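# Seat the arrow gear on the pin, arrow at mark

## Task

Slide the free gear marked with a painted arrow onto the pin until it sits fully down with the arrow face on top, and have the arrow finish aimed at the mark on the collar. Its angled teeth rotate the gear while it descends, so plan for that turn.

## Robot and tools

Robot: two arms, left_arm and right_arm, each with six revolute joints and a two-finger parallel gripper. Both bases sit on tilted plates carried by one metal stand between the arms; a plate and its half of the stand count as part of its arm in any "too close" message. A camera stand is fixed to the floor behind the arms.

Frames: the scene frame has its origin at table-top height midway between the nominal bases, +z up, +x out over the table, left_arm toward +y (arm names do not match image sides). Calibrated bases: left_arm at (-0.009, +0.127, +0.259) m, quat_wxyz (+0.956, -0.168, +0.240, +0.008), gravity-up in its frame (-0.462, -0.317, +0.828); right_arm at (-0.009, -0.190, +0.259) m, quat_wxyz (+0.956, +0.168, +0.240, -0.008), up (-0.462, +0.317, +0.828). Each arm's end_effector_position (m) and end_effector_quat_wxyz are printed in that arm's own base frame and may be off by a few cm. The gripper's fingers point along its +z and close along its y; end_effector_position is between the pads, roughly 1 cm short of the tips.

Row layout (used by every moving call): one flat list of 14 numbers covering both arms, even if one stays still: left_arm waist, shoulder, elbow, wrist pitch, wrist yaw, wrist roll, opening, then the same seven for right_arm. Joint numbers are absolute target angles in radians, not offsets. Opening runs from -1 (shut) to +1 (fully open, pad gap 0.094 m). Wrist pitch and wrist yaw have their sign flipped relative to the URDF everywhere you read or write them. Stated URDF ranges: waist -2.880 to 2.880, shoulder 0.000 to 3.142, elbow 0.000 to 3.019, wrist pitch -1.693 to 1.571 (so -1.571 to 1.693 in your numbers), wrist yaw -1.571 to 1.571, wrist roll -2.094 to 2.094. A target beyond a range end by more than 0.084 rad (waist, shoulder, elbow, pitch) or 0.166 rad (yaw, roll), and farther out than the current angle, is refused; the real ends may differ from the stated ones by those same amounts, and "joint sent to its limit" marks a joint pushed to its real end.

Tools:
- execute_actions(actions, cameras): actions is a list of actions; each action is a table of at most 15 rows, one row per 1/30 s step; a short table repeats its final row to fill 15 steps. Images only come if actions is empty or cameras names them.
- move(target, speed, blend, opening_speed, grip_force, blocking, cameras): target is one 14-number row or a list of up to 15 rows, all within a 10 s budget. speed: rad/s for the joint with the farthest to go, 0.004 to 12.57, default 0.5, one value or one per target. blend: rad of corner rounding per target, 0 (default) stops at each. opening_speed: rate of the opening command per second on the -1..+1 scale, at least 0.2. grip_force: newtons per pad, 10 to 50, one value or one per arm; it persists, and low values close slowly. blocking=false returns after about 0.5 s while the motion continues; a new move replaces it. The result adds a "move:" line (done, off_target, moving, held, fault; limits=held if steps were withheld).
- wait(seconds): 0 to 3600, sends nothing new; a running move keeps going.
- stop(): brakes the running move.
- zoom_image(camera, region): region [x0, y0, x1, y1] in pixels of that camera's latest image, each side at most 504.
- read_manual(section): licence texts only.
- finished_scene(scene): closes the current scene by its number; irreversible.
Cameras: cam_head_left, cam_head_right, cam_high, cam_low (896x504), cam_left_wrist, cam_right_wrist (616x616); ["all"] for every one.

Result lines: Joint positions and Joint velocities give one block per arm in row order (rad, rad/s) plus pad gap (m, m/s); "within noise" means still. Joint targets shows what the drives are chasing now; resend it to hold a joint. Tool commands shows current gripper commands. grip_measured is finger opening on the command scale, reading a little wide when empty and narrower than a firmly squeezed part. Joint torques follow position order, positive toward larger angles, with offsets and noise; numbers 3 and 4 wrap at ±28 N m. Step readings list some mid-action joint positions. "joint command not followed" means the clearance check altered targets. MOTOR HOT warns of heating; OVER-TEMPERATURE FAULT drops that arm for 30 to 60 s or more.

Motion notes: each step a joint's target is kept within a lead of its measured angle (0.716 waist/shoulder, 0.645 elbow, 0.69 pitch, 1.84 yaw, 3.24 roll rad), and an arm's targets are pulled back if the gripper would jump over 110 mm. Tiny turns may not start. The robot keeps running while you think.

Avoid: dropping the gear or releasing it while moving, knocking anything off the table, fast impacts or hard pressing on the pin, table or fixtures, arms touching each other or one gripper closing on the other's fingers, strain on wrist camera cables, and holding loads or stretched poses long enough to overheat motors. To release, command an opening clearly above grip_measured; close slowly on anything delicate. Objects may be nudged briefly by outside pushes.

Each tool is called after "Call:" by a JSON object that holds its "name" and its "arguments", one argument or row to a line.

## Session

Call:
{"name": "execute_actions", "arguments": {
  "actions": []
}}

Scene clock: 0.00 s.
left_arm: end_effector_position=(+0.4725, +0.0411, +0.1139) grip_measured=+1.000 end_effector_quat_wxyz=(+0.347, +0.273, +0.883, +0.156) | right_arm: end_effector_position=(+0.4295, +0.2541, +0.2437) grip_measured=+1.000 end_effector_quat_wxyz=(+0.441, -0.071, +0.887, -0.118)
Joint positions: left_arm=[0.075 1.311 0.685 0.164 0.033 0.689 0.094] | right_arm=[0.768 1.314 1.019 0.596 -0.722 0.343 0.094]
Joint velocities: within noise
Joint torques (N m): no reading
Heat: left arm: hottest elbow 25 °C; right arm: hottest waist 22 °C.
Joint targets: left_arm=[0.075 1.311 0.695 0.163 0.033 0.689] | right_arm=[0.765 1.318 1.037 0.594 -0.722 0.343]
Tool commands: left_gripper/opening=+1.0 right_gripper/opening=+1.0

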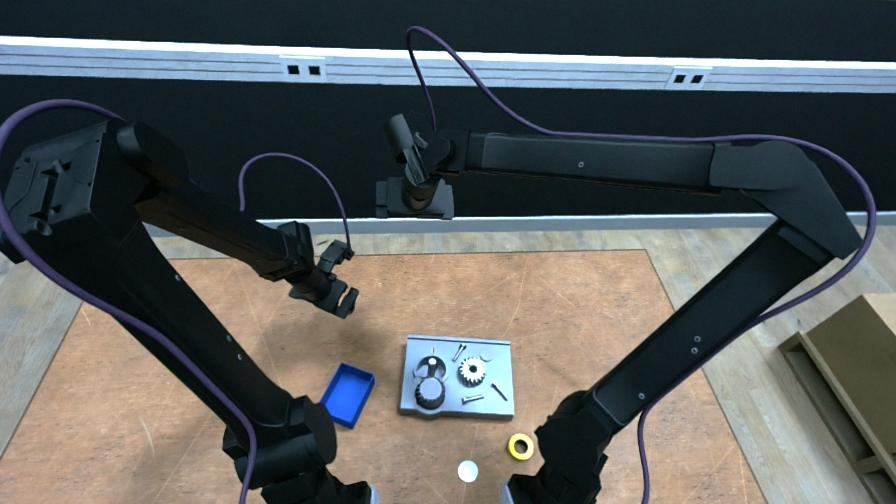

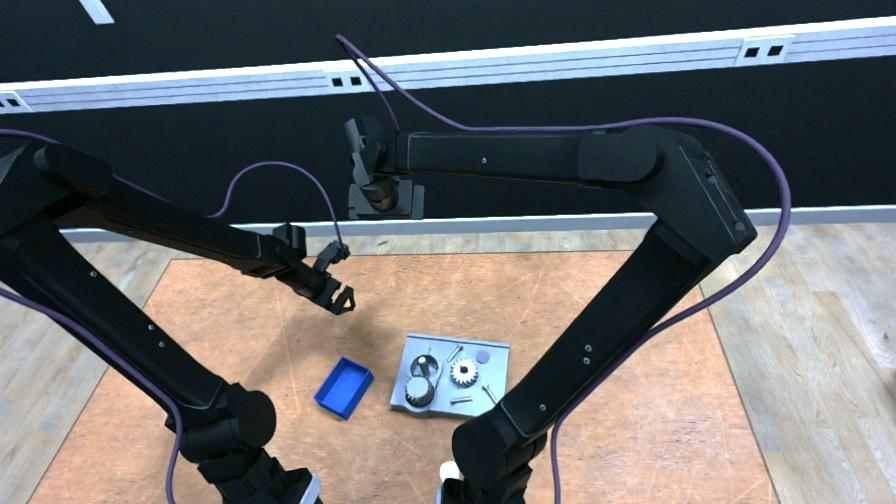

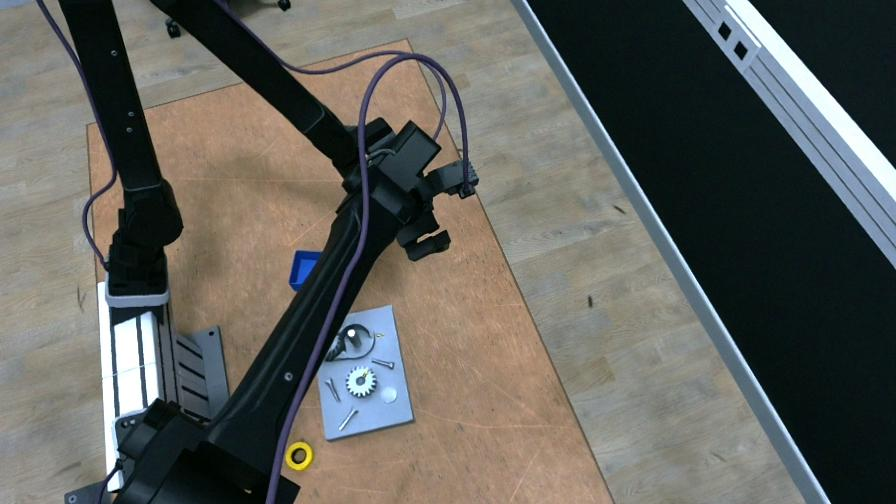

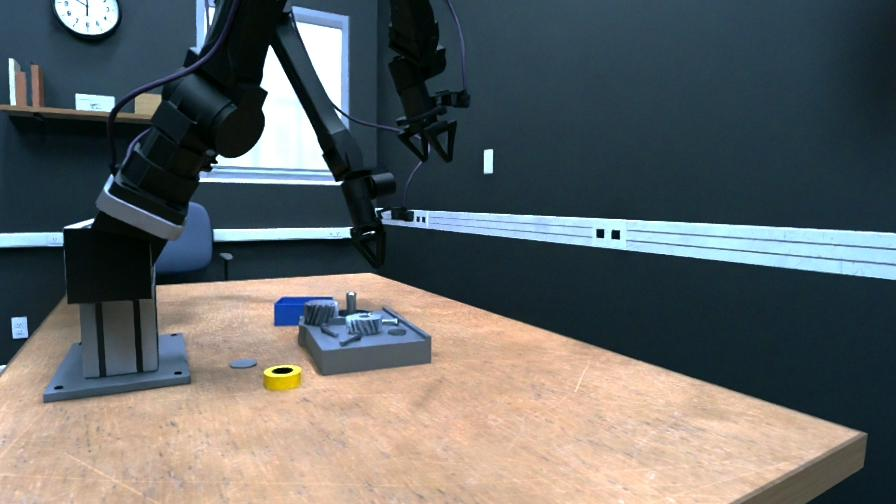

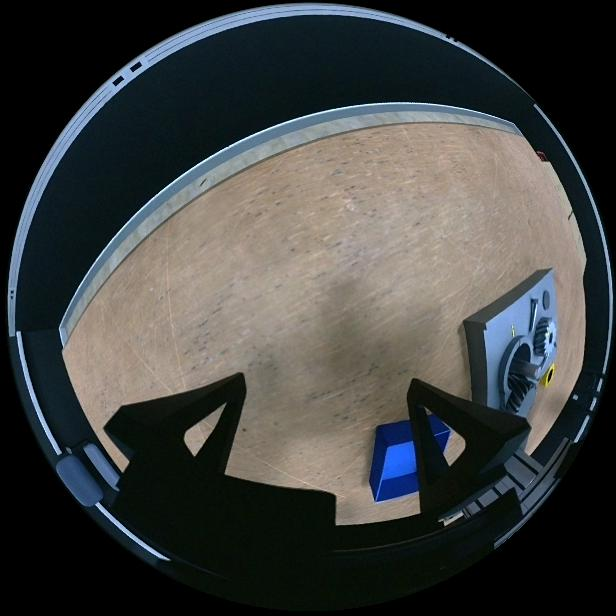

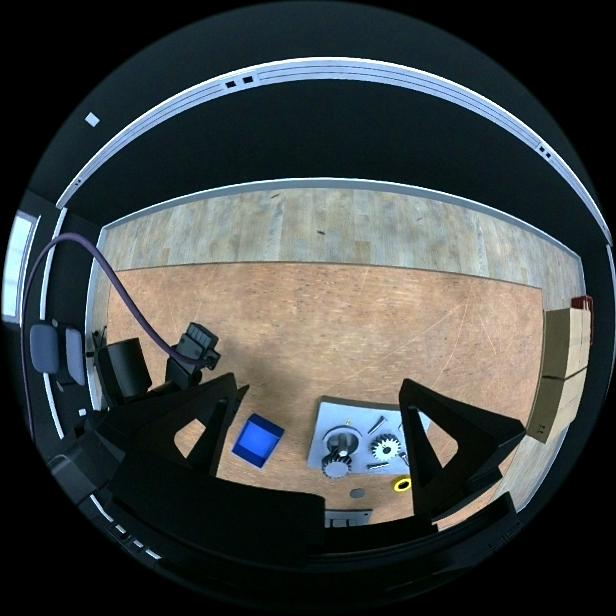

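Call:
{"name": "zoom_image", "arguments": {
  "camera": "cam_head_left",
  "region": [380, 320, 540, 440]
}}

Call:
{"name": "zoom_image", "arguments": {
  "camera": "cam_high",
  "region": [280, 290, 440, 460]
}}

Call:
{"name": "zoom_image", "arguments": {
  "camera": "cam_low",
  "region": [260, 270, 450, 400]
}}

Call:
{"name": "zoom_image", "arguments": {
  "camera": "cam_right_wrist",
  "region": [290, 380, 450, 510]
}}

Call:
{"name": "zoom_image", "arguments": {
  "camera": "cam_head_right",
  "region": [370, 320, 530, 440]
}}

Scaled by 3.150 from the camera's image (finer frame: 1280x720).

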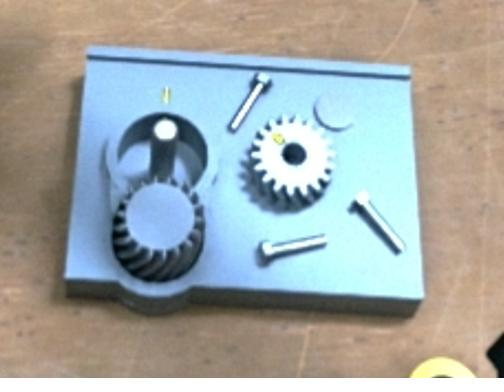

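Scaled by 2.965 from the camera's image (finer frame: 1280x720).

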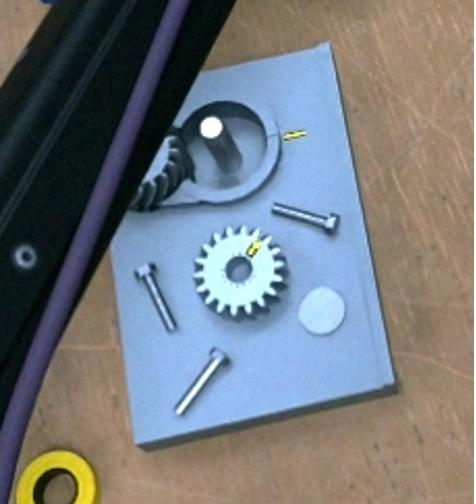

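Scaled by 2.653 from the camera's image (finer frame: 1280x720).

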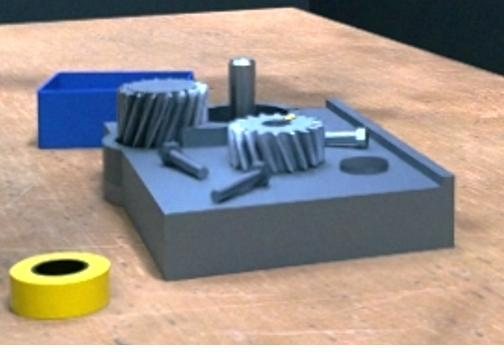

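Scaled by 3.150 from the camera's image (finer frame: 880x880).

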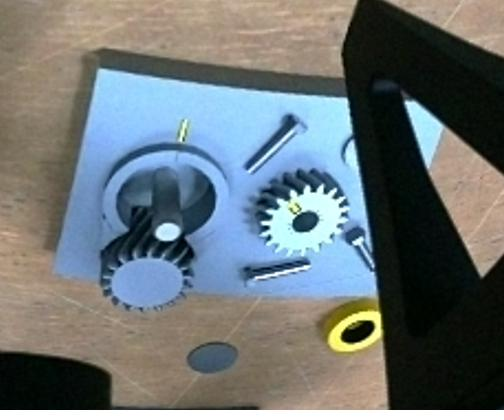

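Scaled by 3.150 from the camera's image (finer frame: 1280x720).

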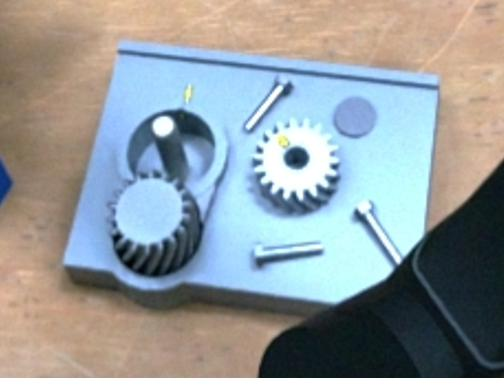

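Call:
{"name": "move", "arguments": {
  "target": [0.075, 1.311, 0.695, 0.163, 0.033, 0.689, 1.0, 0.6345, 1.0425, 0.596, 0.9062, -0.5578, 0.555, 1.0],
  "speed": 0.5,
  "cameras": ["cam_head_left", "cam_low", "cam_right_wrist", "cam_high"]
}}

Scene clock: 4.73 s.
left_arm: end_effector_position=(+0.4725, +0.0411, +0.1139) grip_measured=+1.000 end_effector_quat_wxyz=(+0.347, +0.273, +0.883, +0.156) | right_arm: end_effector_position=(+0.2824, +0.0952, +0.1097) grip_measured=+1.000 end_effector_quat_wxyz=(+0.241, -0.019, +0.955, -0.170)
Joint positions: left_arm=[0.075 1.311 0.685 0.164 0.033 0.689 0.094] | right_arm=[0.642 1.047 0.596 0.9 -0.561 0.539 0.094]
Joint torques (N m): left_arm=[-2.96 -11.46 3.93 -0.76 -0.23 0.09] | right_arm=[2.43 -7.36 6.27 0.08 0.03 0.03]
Heat: left arm: hottest elbow 25 °C; right arm: hottest waist 22 °C.
Joint targets: left_arm=[0.075 1.311 0.695 0.163 0.033 0.689] | right_arm=[0.634 1.043 0.596 0.906 -0.558 0.555]
move: done
Images, in order (width x height): cam_head_left 896x504, cam_high 896x504, cam_low 896x504, cam_right_wrist 616x616.

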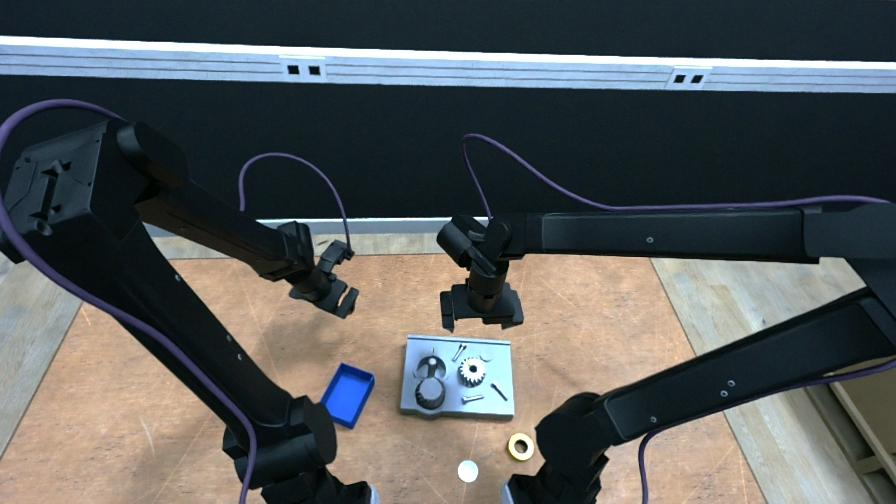

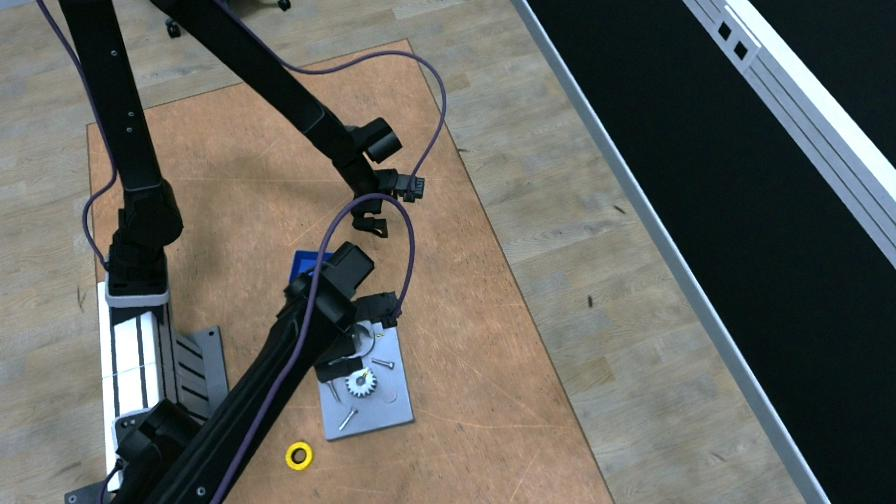

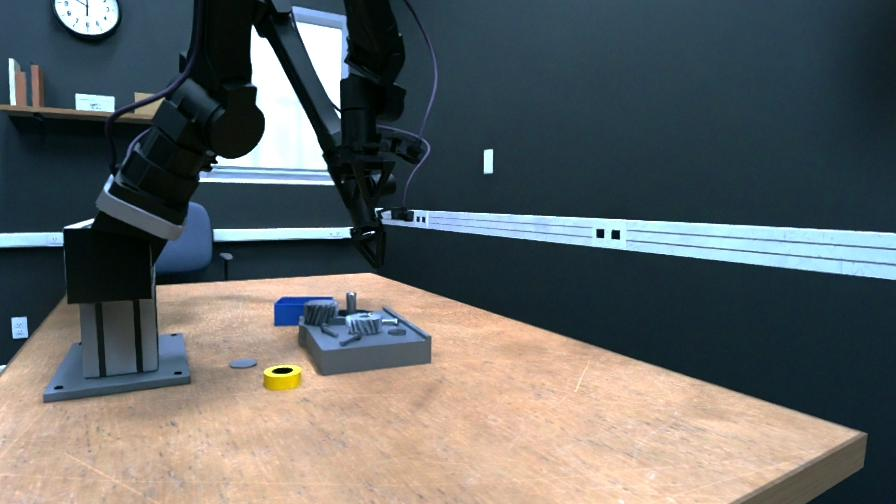

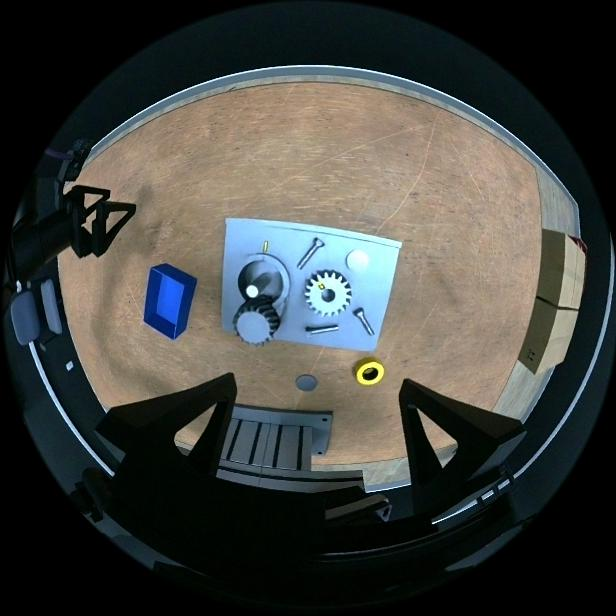

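Call:
{"name": "zoom_image", "arguments": {
  "camera": "cam_right_wrist",
  "region": [210, 205, 420, 395]
}}

Call:
{"name": "zoom_image", "arguments": {
  "camera": "cam_head_left",
  "region": [390, 325, 530, 425]
}}

Scaled by 2.400 from the camera's image (finer frame: 880x880).

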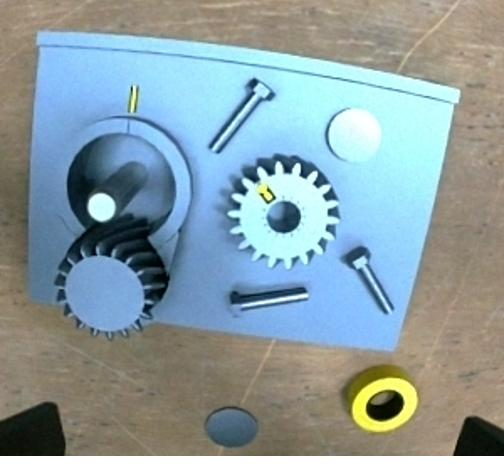

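Scaled by 3.600 from the camera's image (finer frame: 1280x720).

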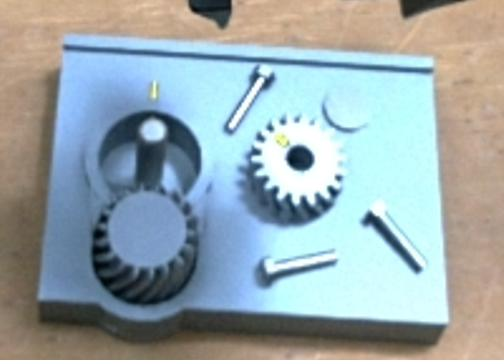

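Call:
{"name": "zoom_image", "arguments": {
  "camera": "cam_low",
  "region": [270, 275, 440, 385]
}}

Call:
{"name": "zoom_image", "arguments": {
  "camera": "cam_low",
  "region": [295, 285, 405, 350]
}}

Scaled by 2.965 from the camera's image (finer frame: 1280x720).

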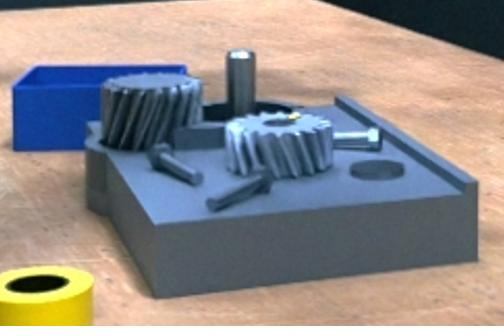

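Scaled by 4.582 from the camera's image (finer frame: 1280x720).

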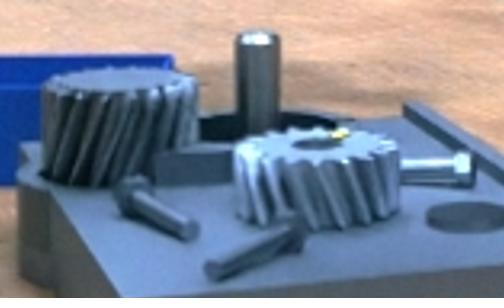

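Call:
{"name": "move", "arguments": {
  "target": [0.075, 1.311, 0.695, 0.163, 0.033, 0.689, 1.0, 0.561, 1.3448, 0.5381, 0.5024, -0.5402, 0.4716, 1.0],
  "speed": 0.5,
  "cameras": ["cam_low", "cam_right_wrist", "cam_left_wrist"]
}}

Call:
{"name": "zoom_image", "arguments": {
  "camera": "cam_right_wrist",
  "region": [180, 180, 460, 430]
}}

Scene clock: 8.63 s.
left_arm: end_effector_position=(+0.4725, +0.0411, +0.1139) grip_measured=+1.000 end_effector_quat_wxyz=(+0.347, +0.273, +0.883, +0.156) | right_arm: end_effector_position=(+0.3226, +0.0999, +0.0260) grip_measured=+1.000 end_effector_quat_wxyz=(+0.241, -0.008, +0.956, -0.167)
Joint positions: left_arm=[0.075 1.311 0.685 0.164 0.033 0.689 0.094] | right_arm=[0.571 1.34 0.543 0.514 -0.543 0.481 0.094]
Joint torques (N m): left_arm=[-2.84 -11.58 3.9 -0.69 -0.23 0.1] | right_arm=[3.6 -8.76 3.74 -0.69 0.03 -0.23]
Heat: left arm: hottest elbow 25 °C; right arm: hottest waist 22 °C.
Joint targets: left_arm=[0.075 1.311 0.695 0.163 0.033 0.689] | right_arm=[0.561 1.345 0.538 0.502 -0.540 0.472]
move: done
Images, in order (width x height): cam_low 896x504, cam_left_wrist 616x616, cam_right_wrist 616x616.

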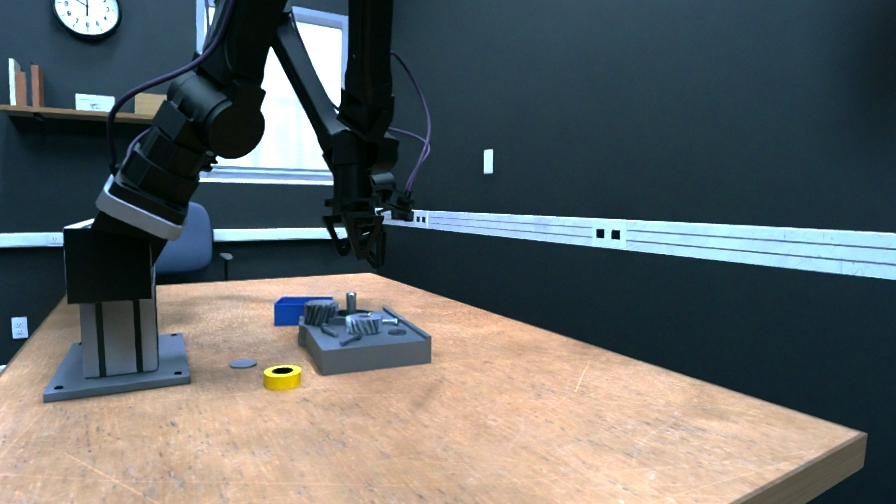

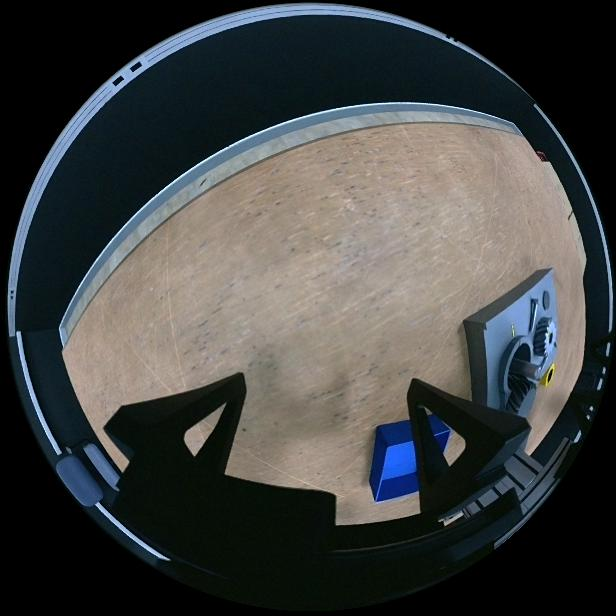

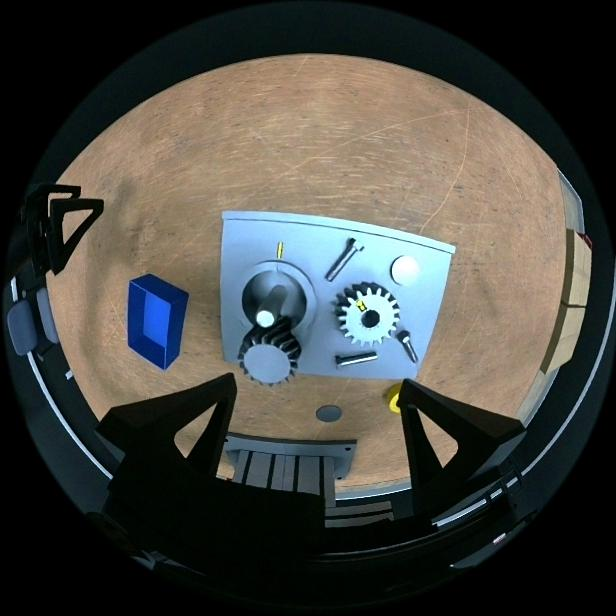

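Scaled by 1.800 from the camera's image (finer frame: 880x880).

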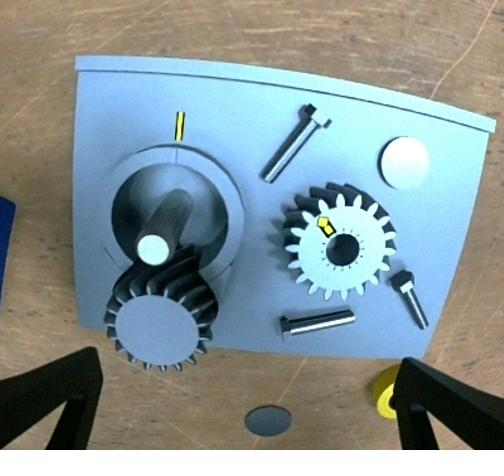

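Call:
{"name": "zoom_image", "arguments": {
  "camera": "cam_right_wrist",
  "region": [325, 270, 415, 360]
}}

Call:
{"name": "zoom_image", "arguments": {
  "camera": "cam_right_wrist",
  "region": [225, 230, 335, 390]
}}

Call:
{"name": "zoom_image", "arguments": {
  "camera": "cam_left_wrist",
  "region": [450, 260, 590, 420]
}}

Scaled by 5.600 from the camera's image (finer frame: 880x880).

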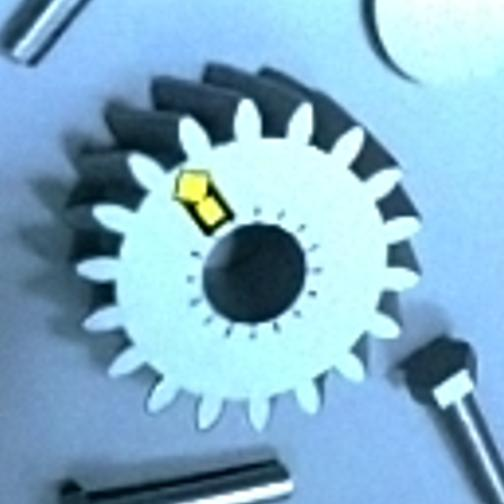

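Scaled by 3.150 from the camera's image (finer frame: 880x880).

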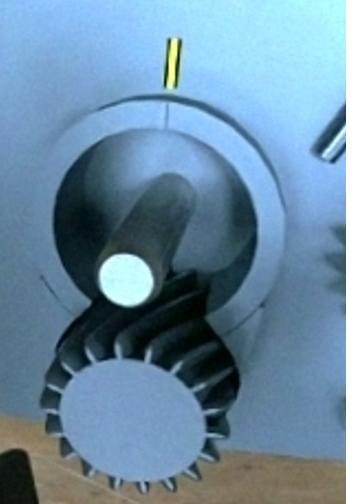

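Scaled by 3.150 from the camera's image (finer frame: 880x880).

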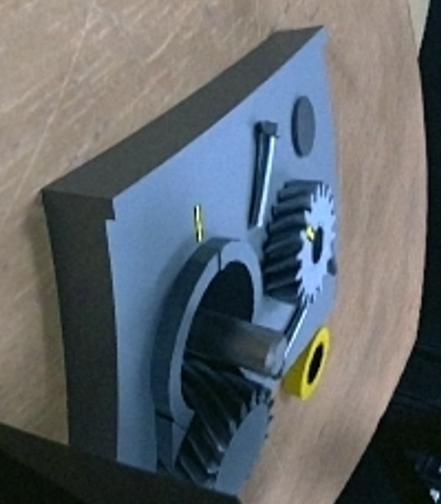

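Call:
{"name": "zoom_image", "arguments": {
  "camera": "cam_low",
  "region": [340, 305, 390, 340]
}}

Call:
{"name": "zoom_image", "arguments": {
  "camera": "cam_low",
  "region": [298, 285, 363, 330]
}}

Scaled by 10.080 from the camera's image (finer frame: 1280x720).

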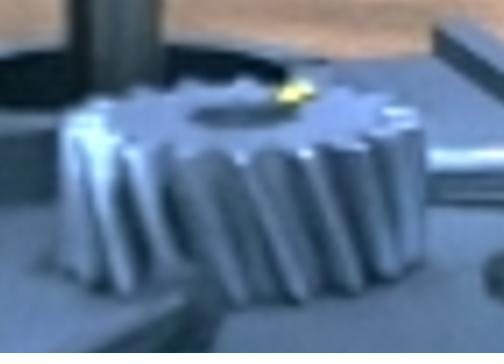

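Scaled by 7.754 from the camera's image (finer frame: 1280x720).

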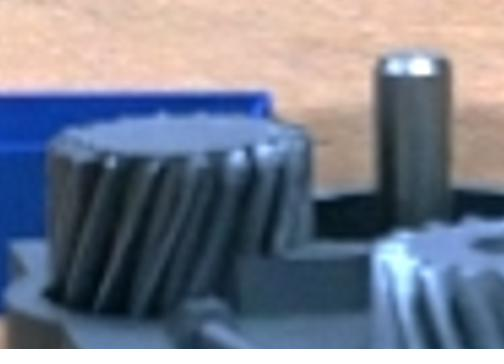

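Call:
{"name": "move", "arguments": {
  "target": [0.075, 1.311, 0.695, 0.163, 0.033, 0.689, 1.0, 0.3821, 1.3435, 0.5002, 0.3694, -0.4855, -1.2949, 1.0],
  "speed": 0.8,
  "cameras": ["cam_low", "cam_right_wrist"]
}}

Call:
{"name": "zoom_image", "arguments": {
  "camera": "cam_right_wrist",
  "region": [200, 200, 450, 420]
}}

Scene clock: 17.47 s.
left_arm: end_effector_position=(+0.4725, +0.0411, +0.1139) grip_measured=+1.000 end_effector_quat_wxyz=(+0.347, +0.273, +0.883, +0.156) | right_arm: end_effector_position=(+0.3437, +0.0530, +0.0190) grip_measured=+1.000 end_effector_quat_wxyz=(-0.053, +0.680, -0.671, +0.290)
Joint positions: left_arm=[0.075 1.311 0.685 0.164 0.033 0.689 0.094] | right_arm=[0.392 1.34 0.507 0.38 -0.49 -1.283 0.094]
Joint torques (N m): left_arm=[-3.02 -11.52 3.9 -0.68 -0.22 0.09] | right_arm=[3.19 -9.35 2.73 -0.65 0.23 -0.25]
Heat: left arm: hottest elbow 25 °C; right arm: hottest waist 22 °C.
Joint targets: left_arm=[0.075 1.311 0.695 0.163 0.033 0.689] | right_arm=[0.382 1.343 0.500 0.369 -0.485 -1.295]
move: done

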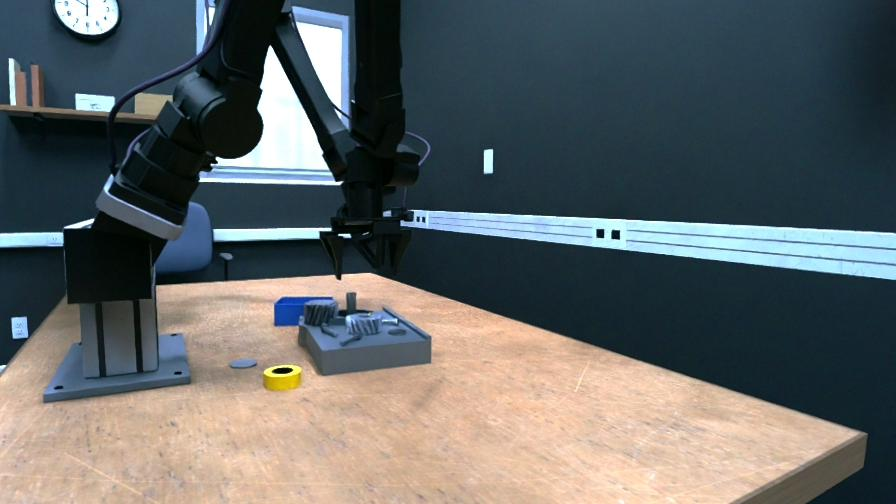

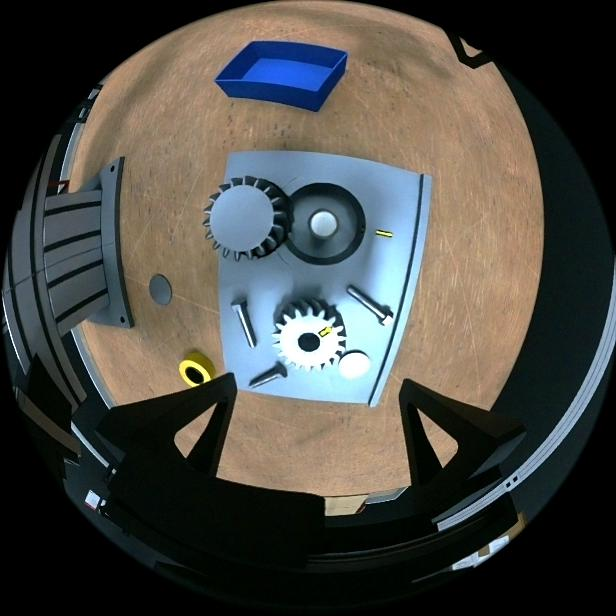

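Scaled by 2.016 from the camera's image (finer frame: 880x880).

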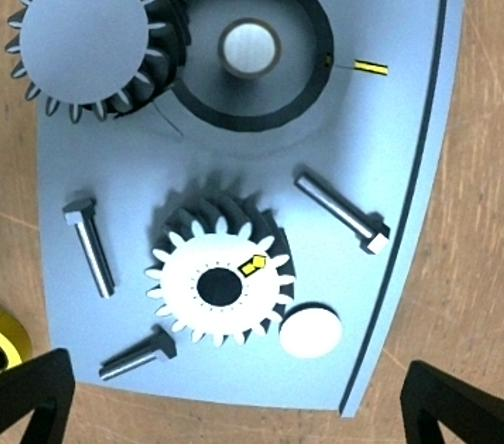

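Call:
{"name": "move", "arguments": {
  "target": [0.075, 1.311, 0.695, 0.163, 0.033, 0.689, 1.0, 0.3226, 1.4688, 0.4749, 0.1903, -0.4638, -1.3574, 1.0],
  "speed": 0.4,
  "cameras": ["cam_low", "cam_right_wrist"]
}}

Call:
{"name": "zoom_image", "arguments": {
  "camera": "cam_right_wrist",
  "region": [200, 200, 450, 420]
}}

Call:
{"name": "zoom_image", "arguments": {
  "camera": "cam_low",
  "region": [290, 240, 430, 370]
}}

Scene clock: 19.60 s.
left_arm: end_effector_position=(+0.4725, +0.0411, +0.1139) grip_measured=+1.000 end_effector_quat_wxyz=(+0.347, +0.273, +0.883, +0.156) | right_arm: end_effector_position=(+0.3535, +0.0382, -0.0155) grip_measured=+1.000 end_effector_quat_wxyz=(-0.053, +0.680, -0.671, +0.290)
Joint positions: left_arm=[0.075 1.311 0.685 0.164 0.033 0.689 0.094] | right_arm=[0.332 1.461 0.479 0.202 -0.469 -1.346 0.094]
Joint torques (N m): left_arm=[-2.96 -11.4 3.92 -0.66 -0.23 0.09] | right_arm=[3.55 -9.47 1.61 -0.62 0.24 -0.22]
Heat: left arm: hottest elbow 25 °C; right arm: hottest waist 22 °C.
Joint targets: left_arm=[0.075 1.311 0.695 0.163 0.033 0.689] | right_arm=[0.323 1.469 0.475 0.190 -0.464 -1.357]
move: done

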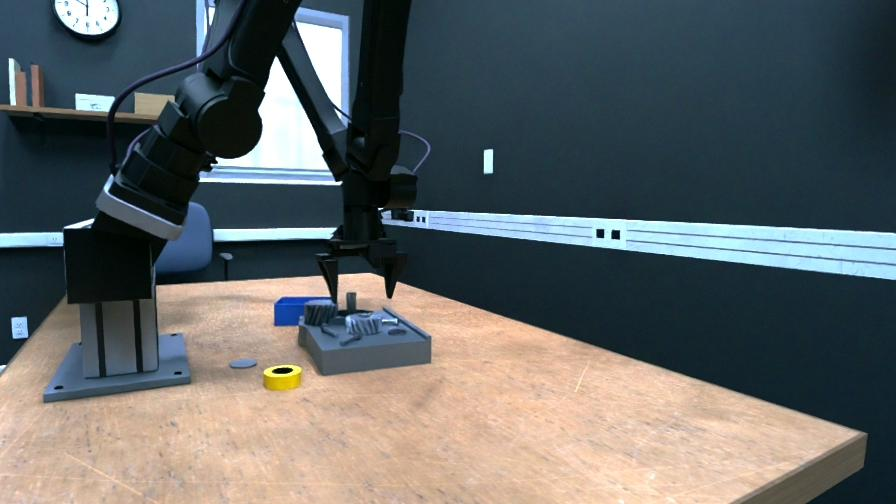

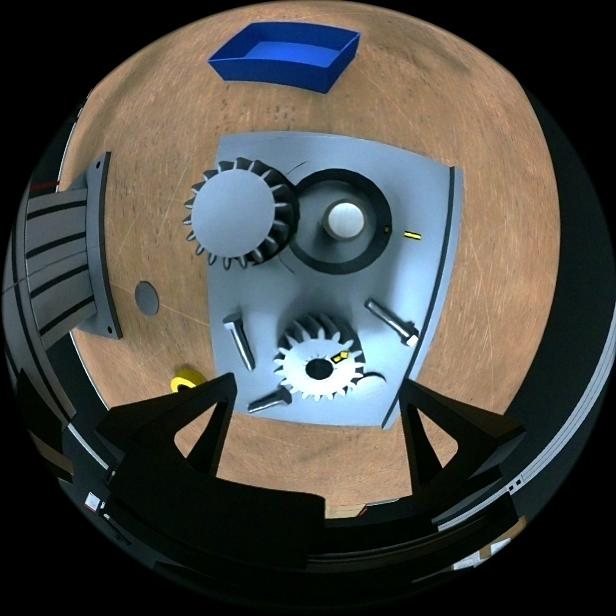

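Scaled by 2.016 from the camera's image (finer frame: 880x880).

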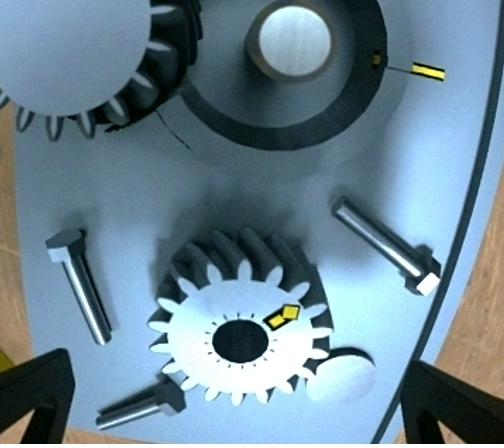

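Scaled by 3.600 from the camera's image (finer frame: 1280x720).

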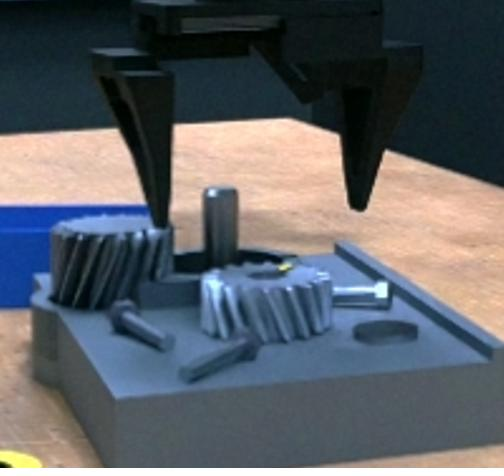

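Call:
{"name": "move", "arguments": {
  "target": [0.075, 1.311, 0.695, 0.163, 0.033, 0.689, 1.0, 0.2717, 1.5897, 0.4849, 0.0566, -0.4440, -1.4095, 1.0],
  "speed": 0.25,
  "cameras": ["cam_low", "cam_right_wrist"]
}}

Call:
{"name": "zoom_image", "arguments": {
  "camera": "cam_right_wrist",
  "region": [220, 280, 420, 450]
}}

Call:
{"name": "zoom_image", "arguments": {
  "camera": "cam_low",
  "region": [290, 270, 430, 370]
}}

Scene clock: 21.57 s.
left_arm: end_effector_position=(+0.4725, +0.0411, +0.1139) grip_measured=+1.000 end_effector_quat_wxyz=(+0.347, +0.273, +0.883, +0.156) | right_arm: end_effector_position=(+0.3637, +0.0261, -0.0440) grip_measured=+1.000 end_effector_quat_wxyz=(-0.050, +0.681, -0.671, +0.288)
Joint positions: left_arm=[0.075 1.311 0.685 0.164 0.033 0.689 0.094] | right_arm=[0.282 1.579 0.479 0.068 -0.449 -1.398 0.094]
Joint torques (N m): left_arm=[-2.96 -11.46 3.9 -0.7 -0.23 0.09] | right_arm=[3.72 -9.88 1.28 -0.62 0.25 -0.25]
Heat: left arm: hottest elbow 25 °C; right arm: hottest waist 22 °C.
Joint targets: left_arm=[0.075 1.311 0.695 0.163 0.033 0.689] | right_arm=[0.272 1.590 0.485 0.057 -0.444 -1.409]
move: done

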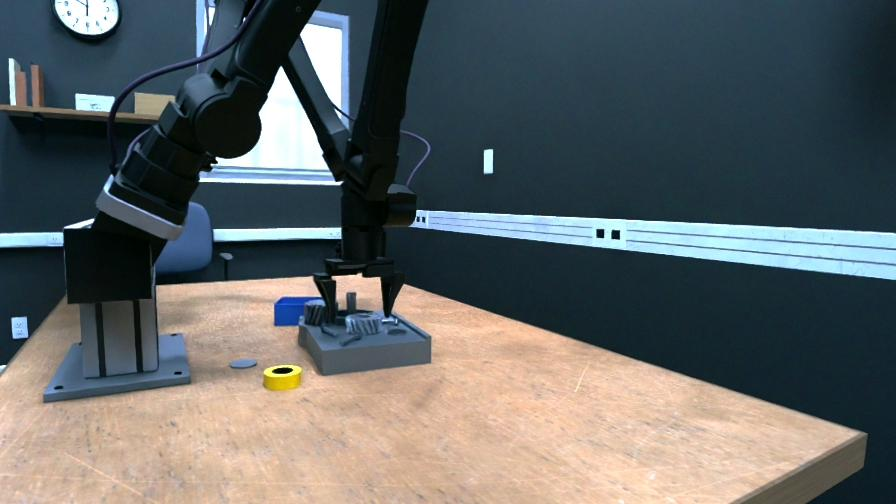

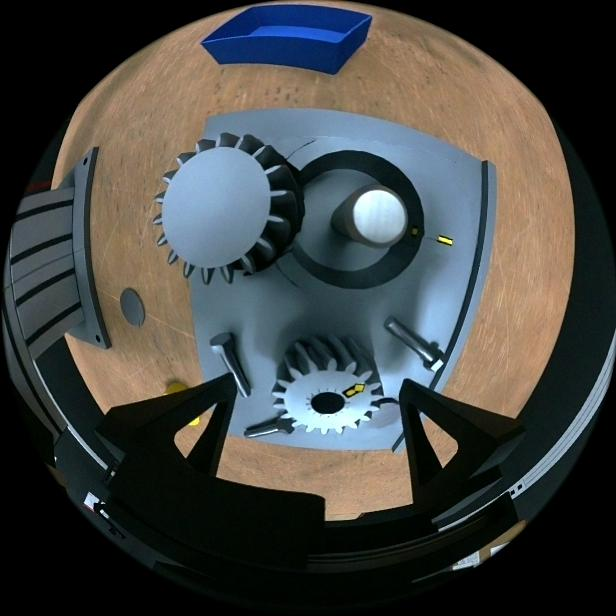

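Scaled by 2.520 from the camera's image (finer frame: 880x880).

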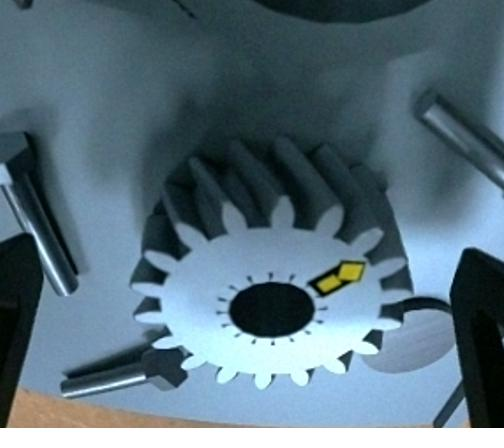

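Scaled by 3.600 from the camera's image (finer frame: 1280x720).

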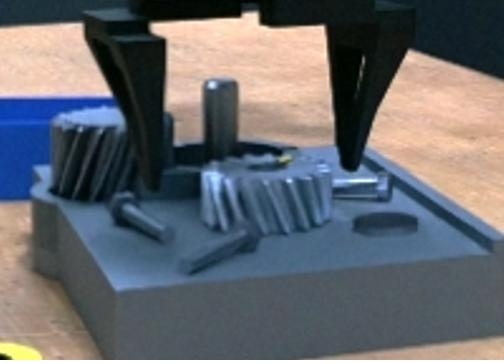

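Call:
{"name": "move", "arguments": {
  "target": [0.075, 1.311, 0.695, 0.163, 0.033, 0.689, 1.0, 0.2545, 1.6049, 0.4964, 0.0438, -0.4363, -1.4279, 0.7],
  "speed": 0.1,
  "opening_speed": 1.0,
  "cameras": ["cam_low", "cam_right_wrist"]
}}

Call:
{"name": "zoom_image", "arguments": {
  "camera": "cam_right_wrist",
  "region": [220, 280, 420, 450]
}}

Call:
{"name": "zoom_image", "arguments": {
  "camera": "cam_low",
  "region": [290, 270, 430, 370]
}}

Scene clock: 23.47 s.
left_arm: end_effector_position=(+0.4725, +0.0411, +0.1139) grip_measured=+1.000 end_effector_quat_wxyz=(+0.347, +0.273, +0.883, +0.156) | right_arm: end_effector_position=(+0.3690, +0.0224, -0.0453) grip_measured=+0.702 end_effector_quat_wxyz=(-0.051, +0.682, -0.671, +0.288)
Joint positions: left_arm=[0.075 1.311 0.685 0.164 0.033 0.689 0.094] | right_arm=[0.264 1.591 0.487 0.055 -0.441 -1.416 0.08]
Joint torques (N m): left_arm=[-2.9 -11.52 3.92 -0.66 -0.23 0.09] | right_arm=[3.72 -9.82 1.44 -0.59 0.26 -0.22]
Heat: left arm: hottest elbow 25 °C; right arm: hottest waist 22 °C.
Joint targets: left_arm=[0.075 1.311 0.695 0.163 0.033 0.689] | right_arm=[0.255 1.605 0.497 0.044 -0.436 -1.428]
move: done

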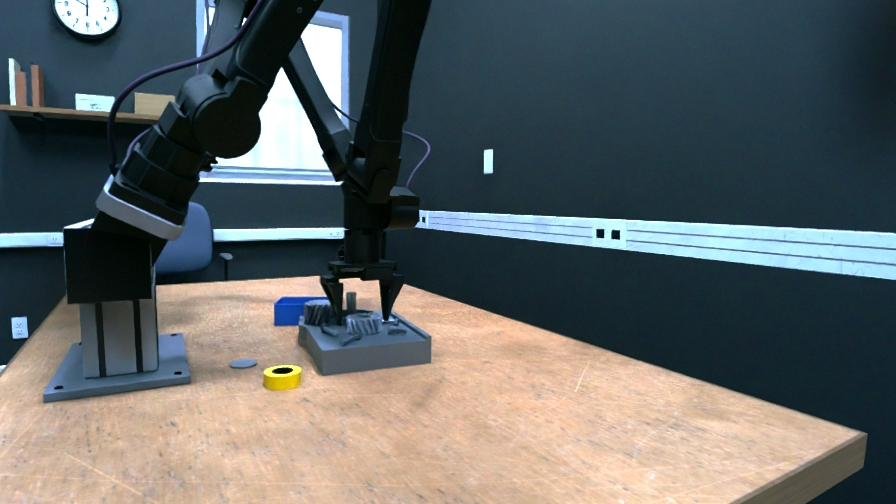

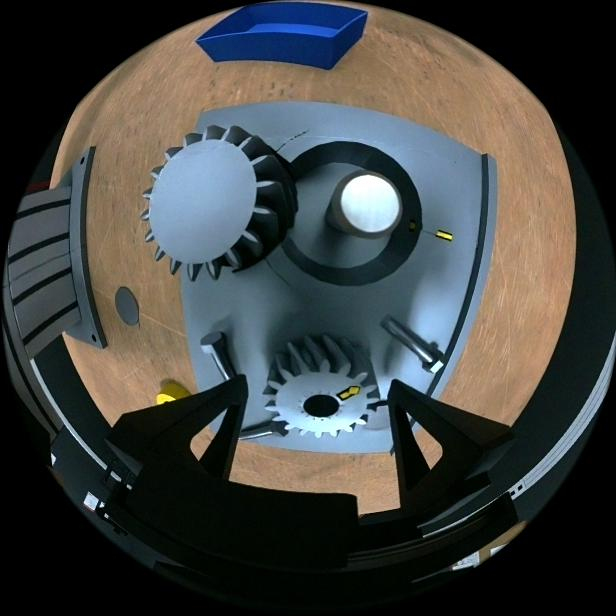

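Scaled by 2.520 from the camera's image (finer frame: 880x880).

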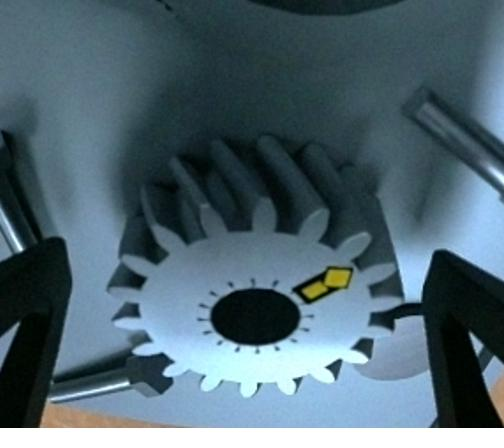

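Scaled by 3.600 from the camera's image (finer frame: 1280x720).

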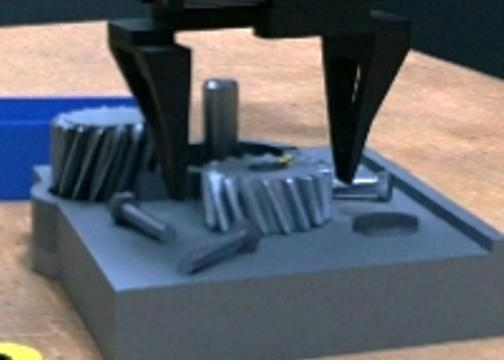

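Call:
{"name": "move", "arguments": {
  "target": [0.075, 1.311, 0.695, 0.163, 0.033, 0.689, 1.0, 0.2545, 1.6049, 0.4964, 0.0438, -0.4363, -1.4279, 0.05],
  "speed": 0.1,
  "opening_speed": 0.4,
  "grip_force": [50, 30],
  "cameras": ["cam_low", "cam_right_wrist"]
}}

Call:
{"name": "zoom_image", "arguments": {
  "camera": "cam_right_wrist",
  "region": [220, 280, 420, 450]
}}

Call:
{"name": "zoom_image", "arguments": {
  "camera": "cam_low",
  "region": [290, 270, 430, 370]
}}

Scene clock: 25.80 s.
left_arm: end_effector_position=(+0.4725, +0.0411, +0.1139) grip_measured=+1.000 end_effector_quat_wxyz=(+0.347, +0.273, +0.883, +0.156) | right_arm: end_effector_position=(+0.3703, +0.0228, -0.0447) grip_measured=+0.273 end_effector_quat_wxyz=(-0.052, +0.682, -0.670, +0.289)
Joint positions: left_arm=[0.075 1.311 0.685 0.164 0.033 0.689 0.094] | right_arm=[0.264 1.591 0.489 0.053 -0.441 -1.418 0.06]
Joint torques (N m): left_arm=[-2.9 -11.46 3.9 -0.68 -0.23 0.09] | right_arm=[3.66 -9.88 1.35 -0.58 0.25 -0.23]
Heat: left arm: hottest elbow 25 °C; right arm: hottest waist 22 °C.
Joint targets: left_arm=[0.075 1.311 0.695 0.163 0.033 0.689] | right_arm=[0.255 1.605 0.497 0.044 -0.436 -1.428]
grip_force (N): 50, 30
move: done

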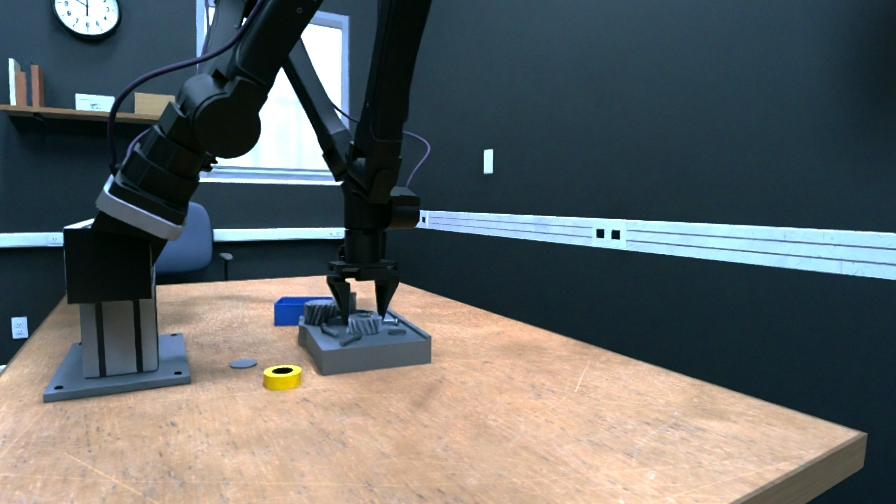

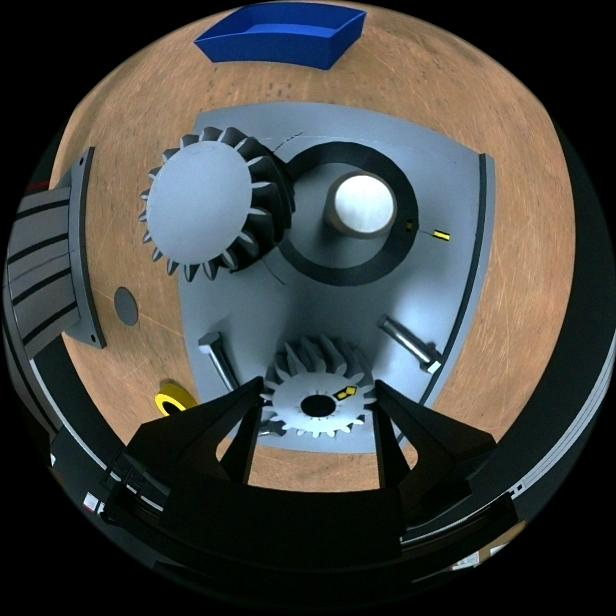

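Scaled by 2.520 from the camera's image (finer frame: 880x880).

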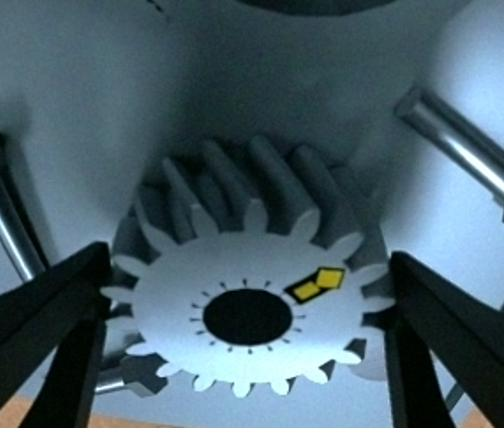

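Scaled by 3.600 from the camera's image (finer frame: 1280x720).

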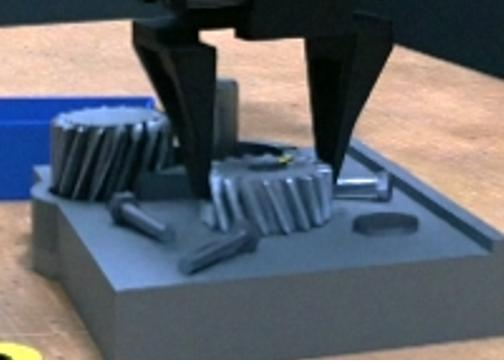

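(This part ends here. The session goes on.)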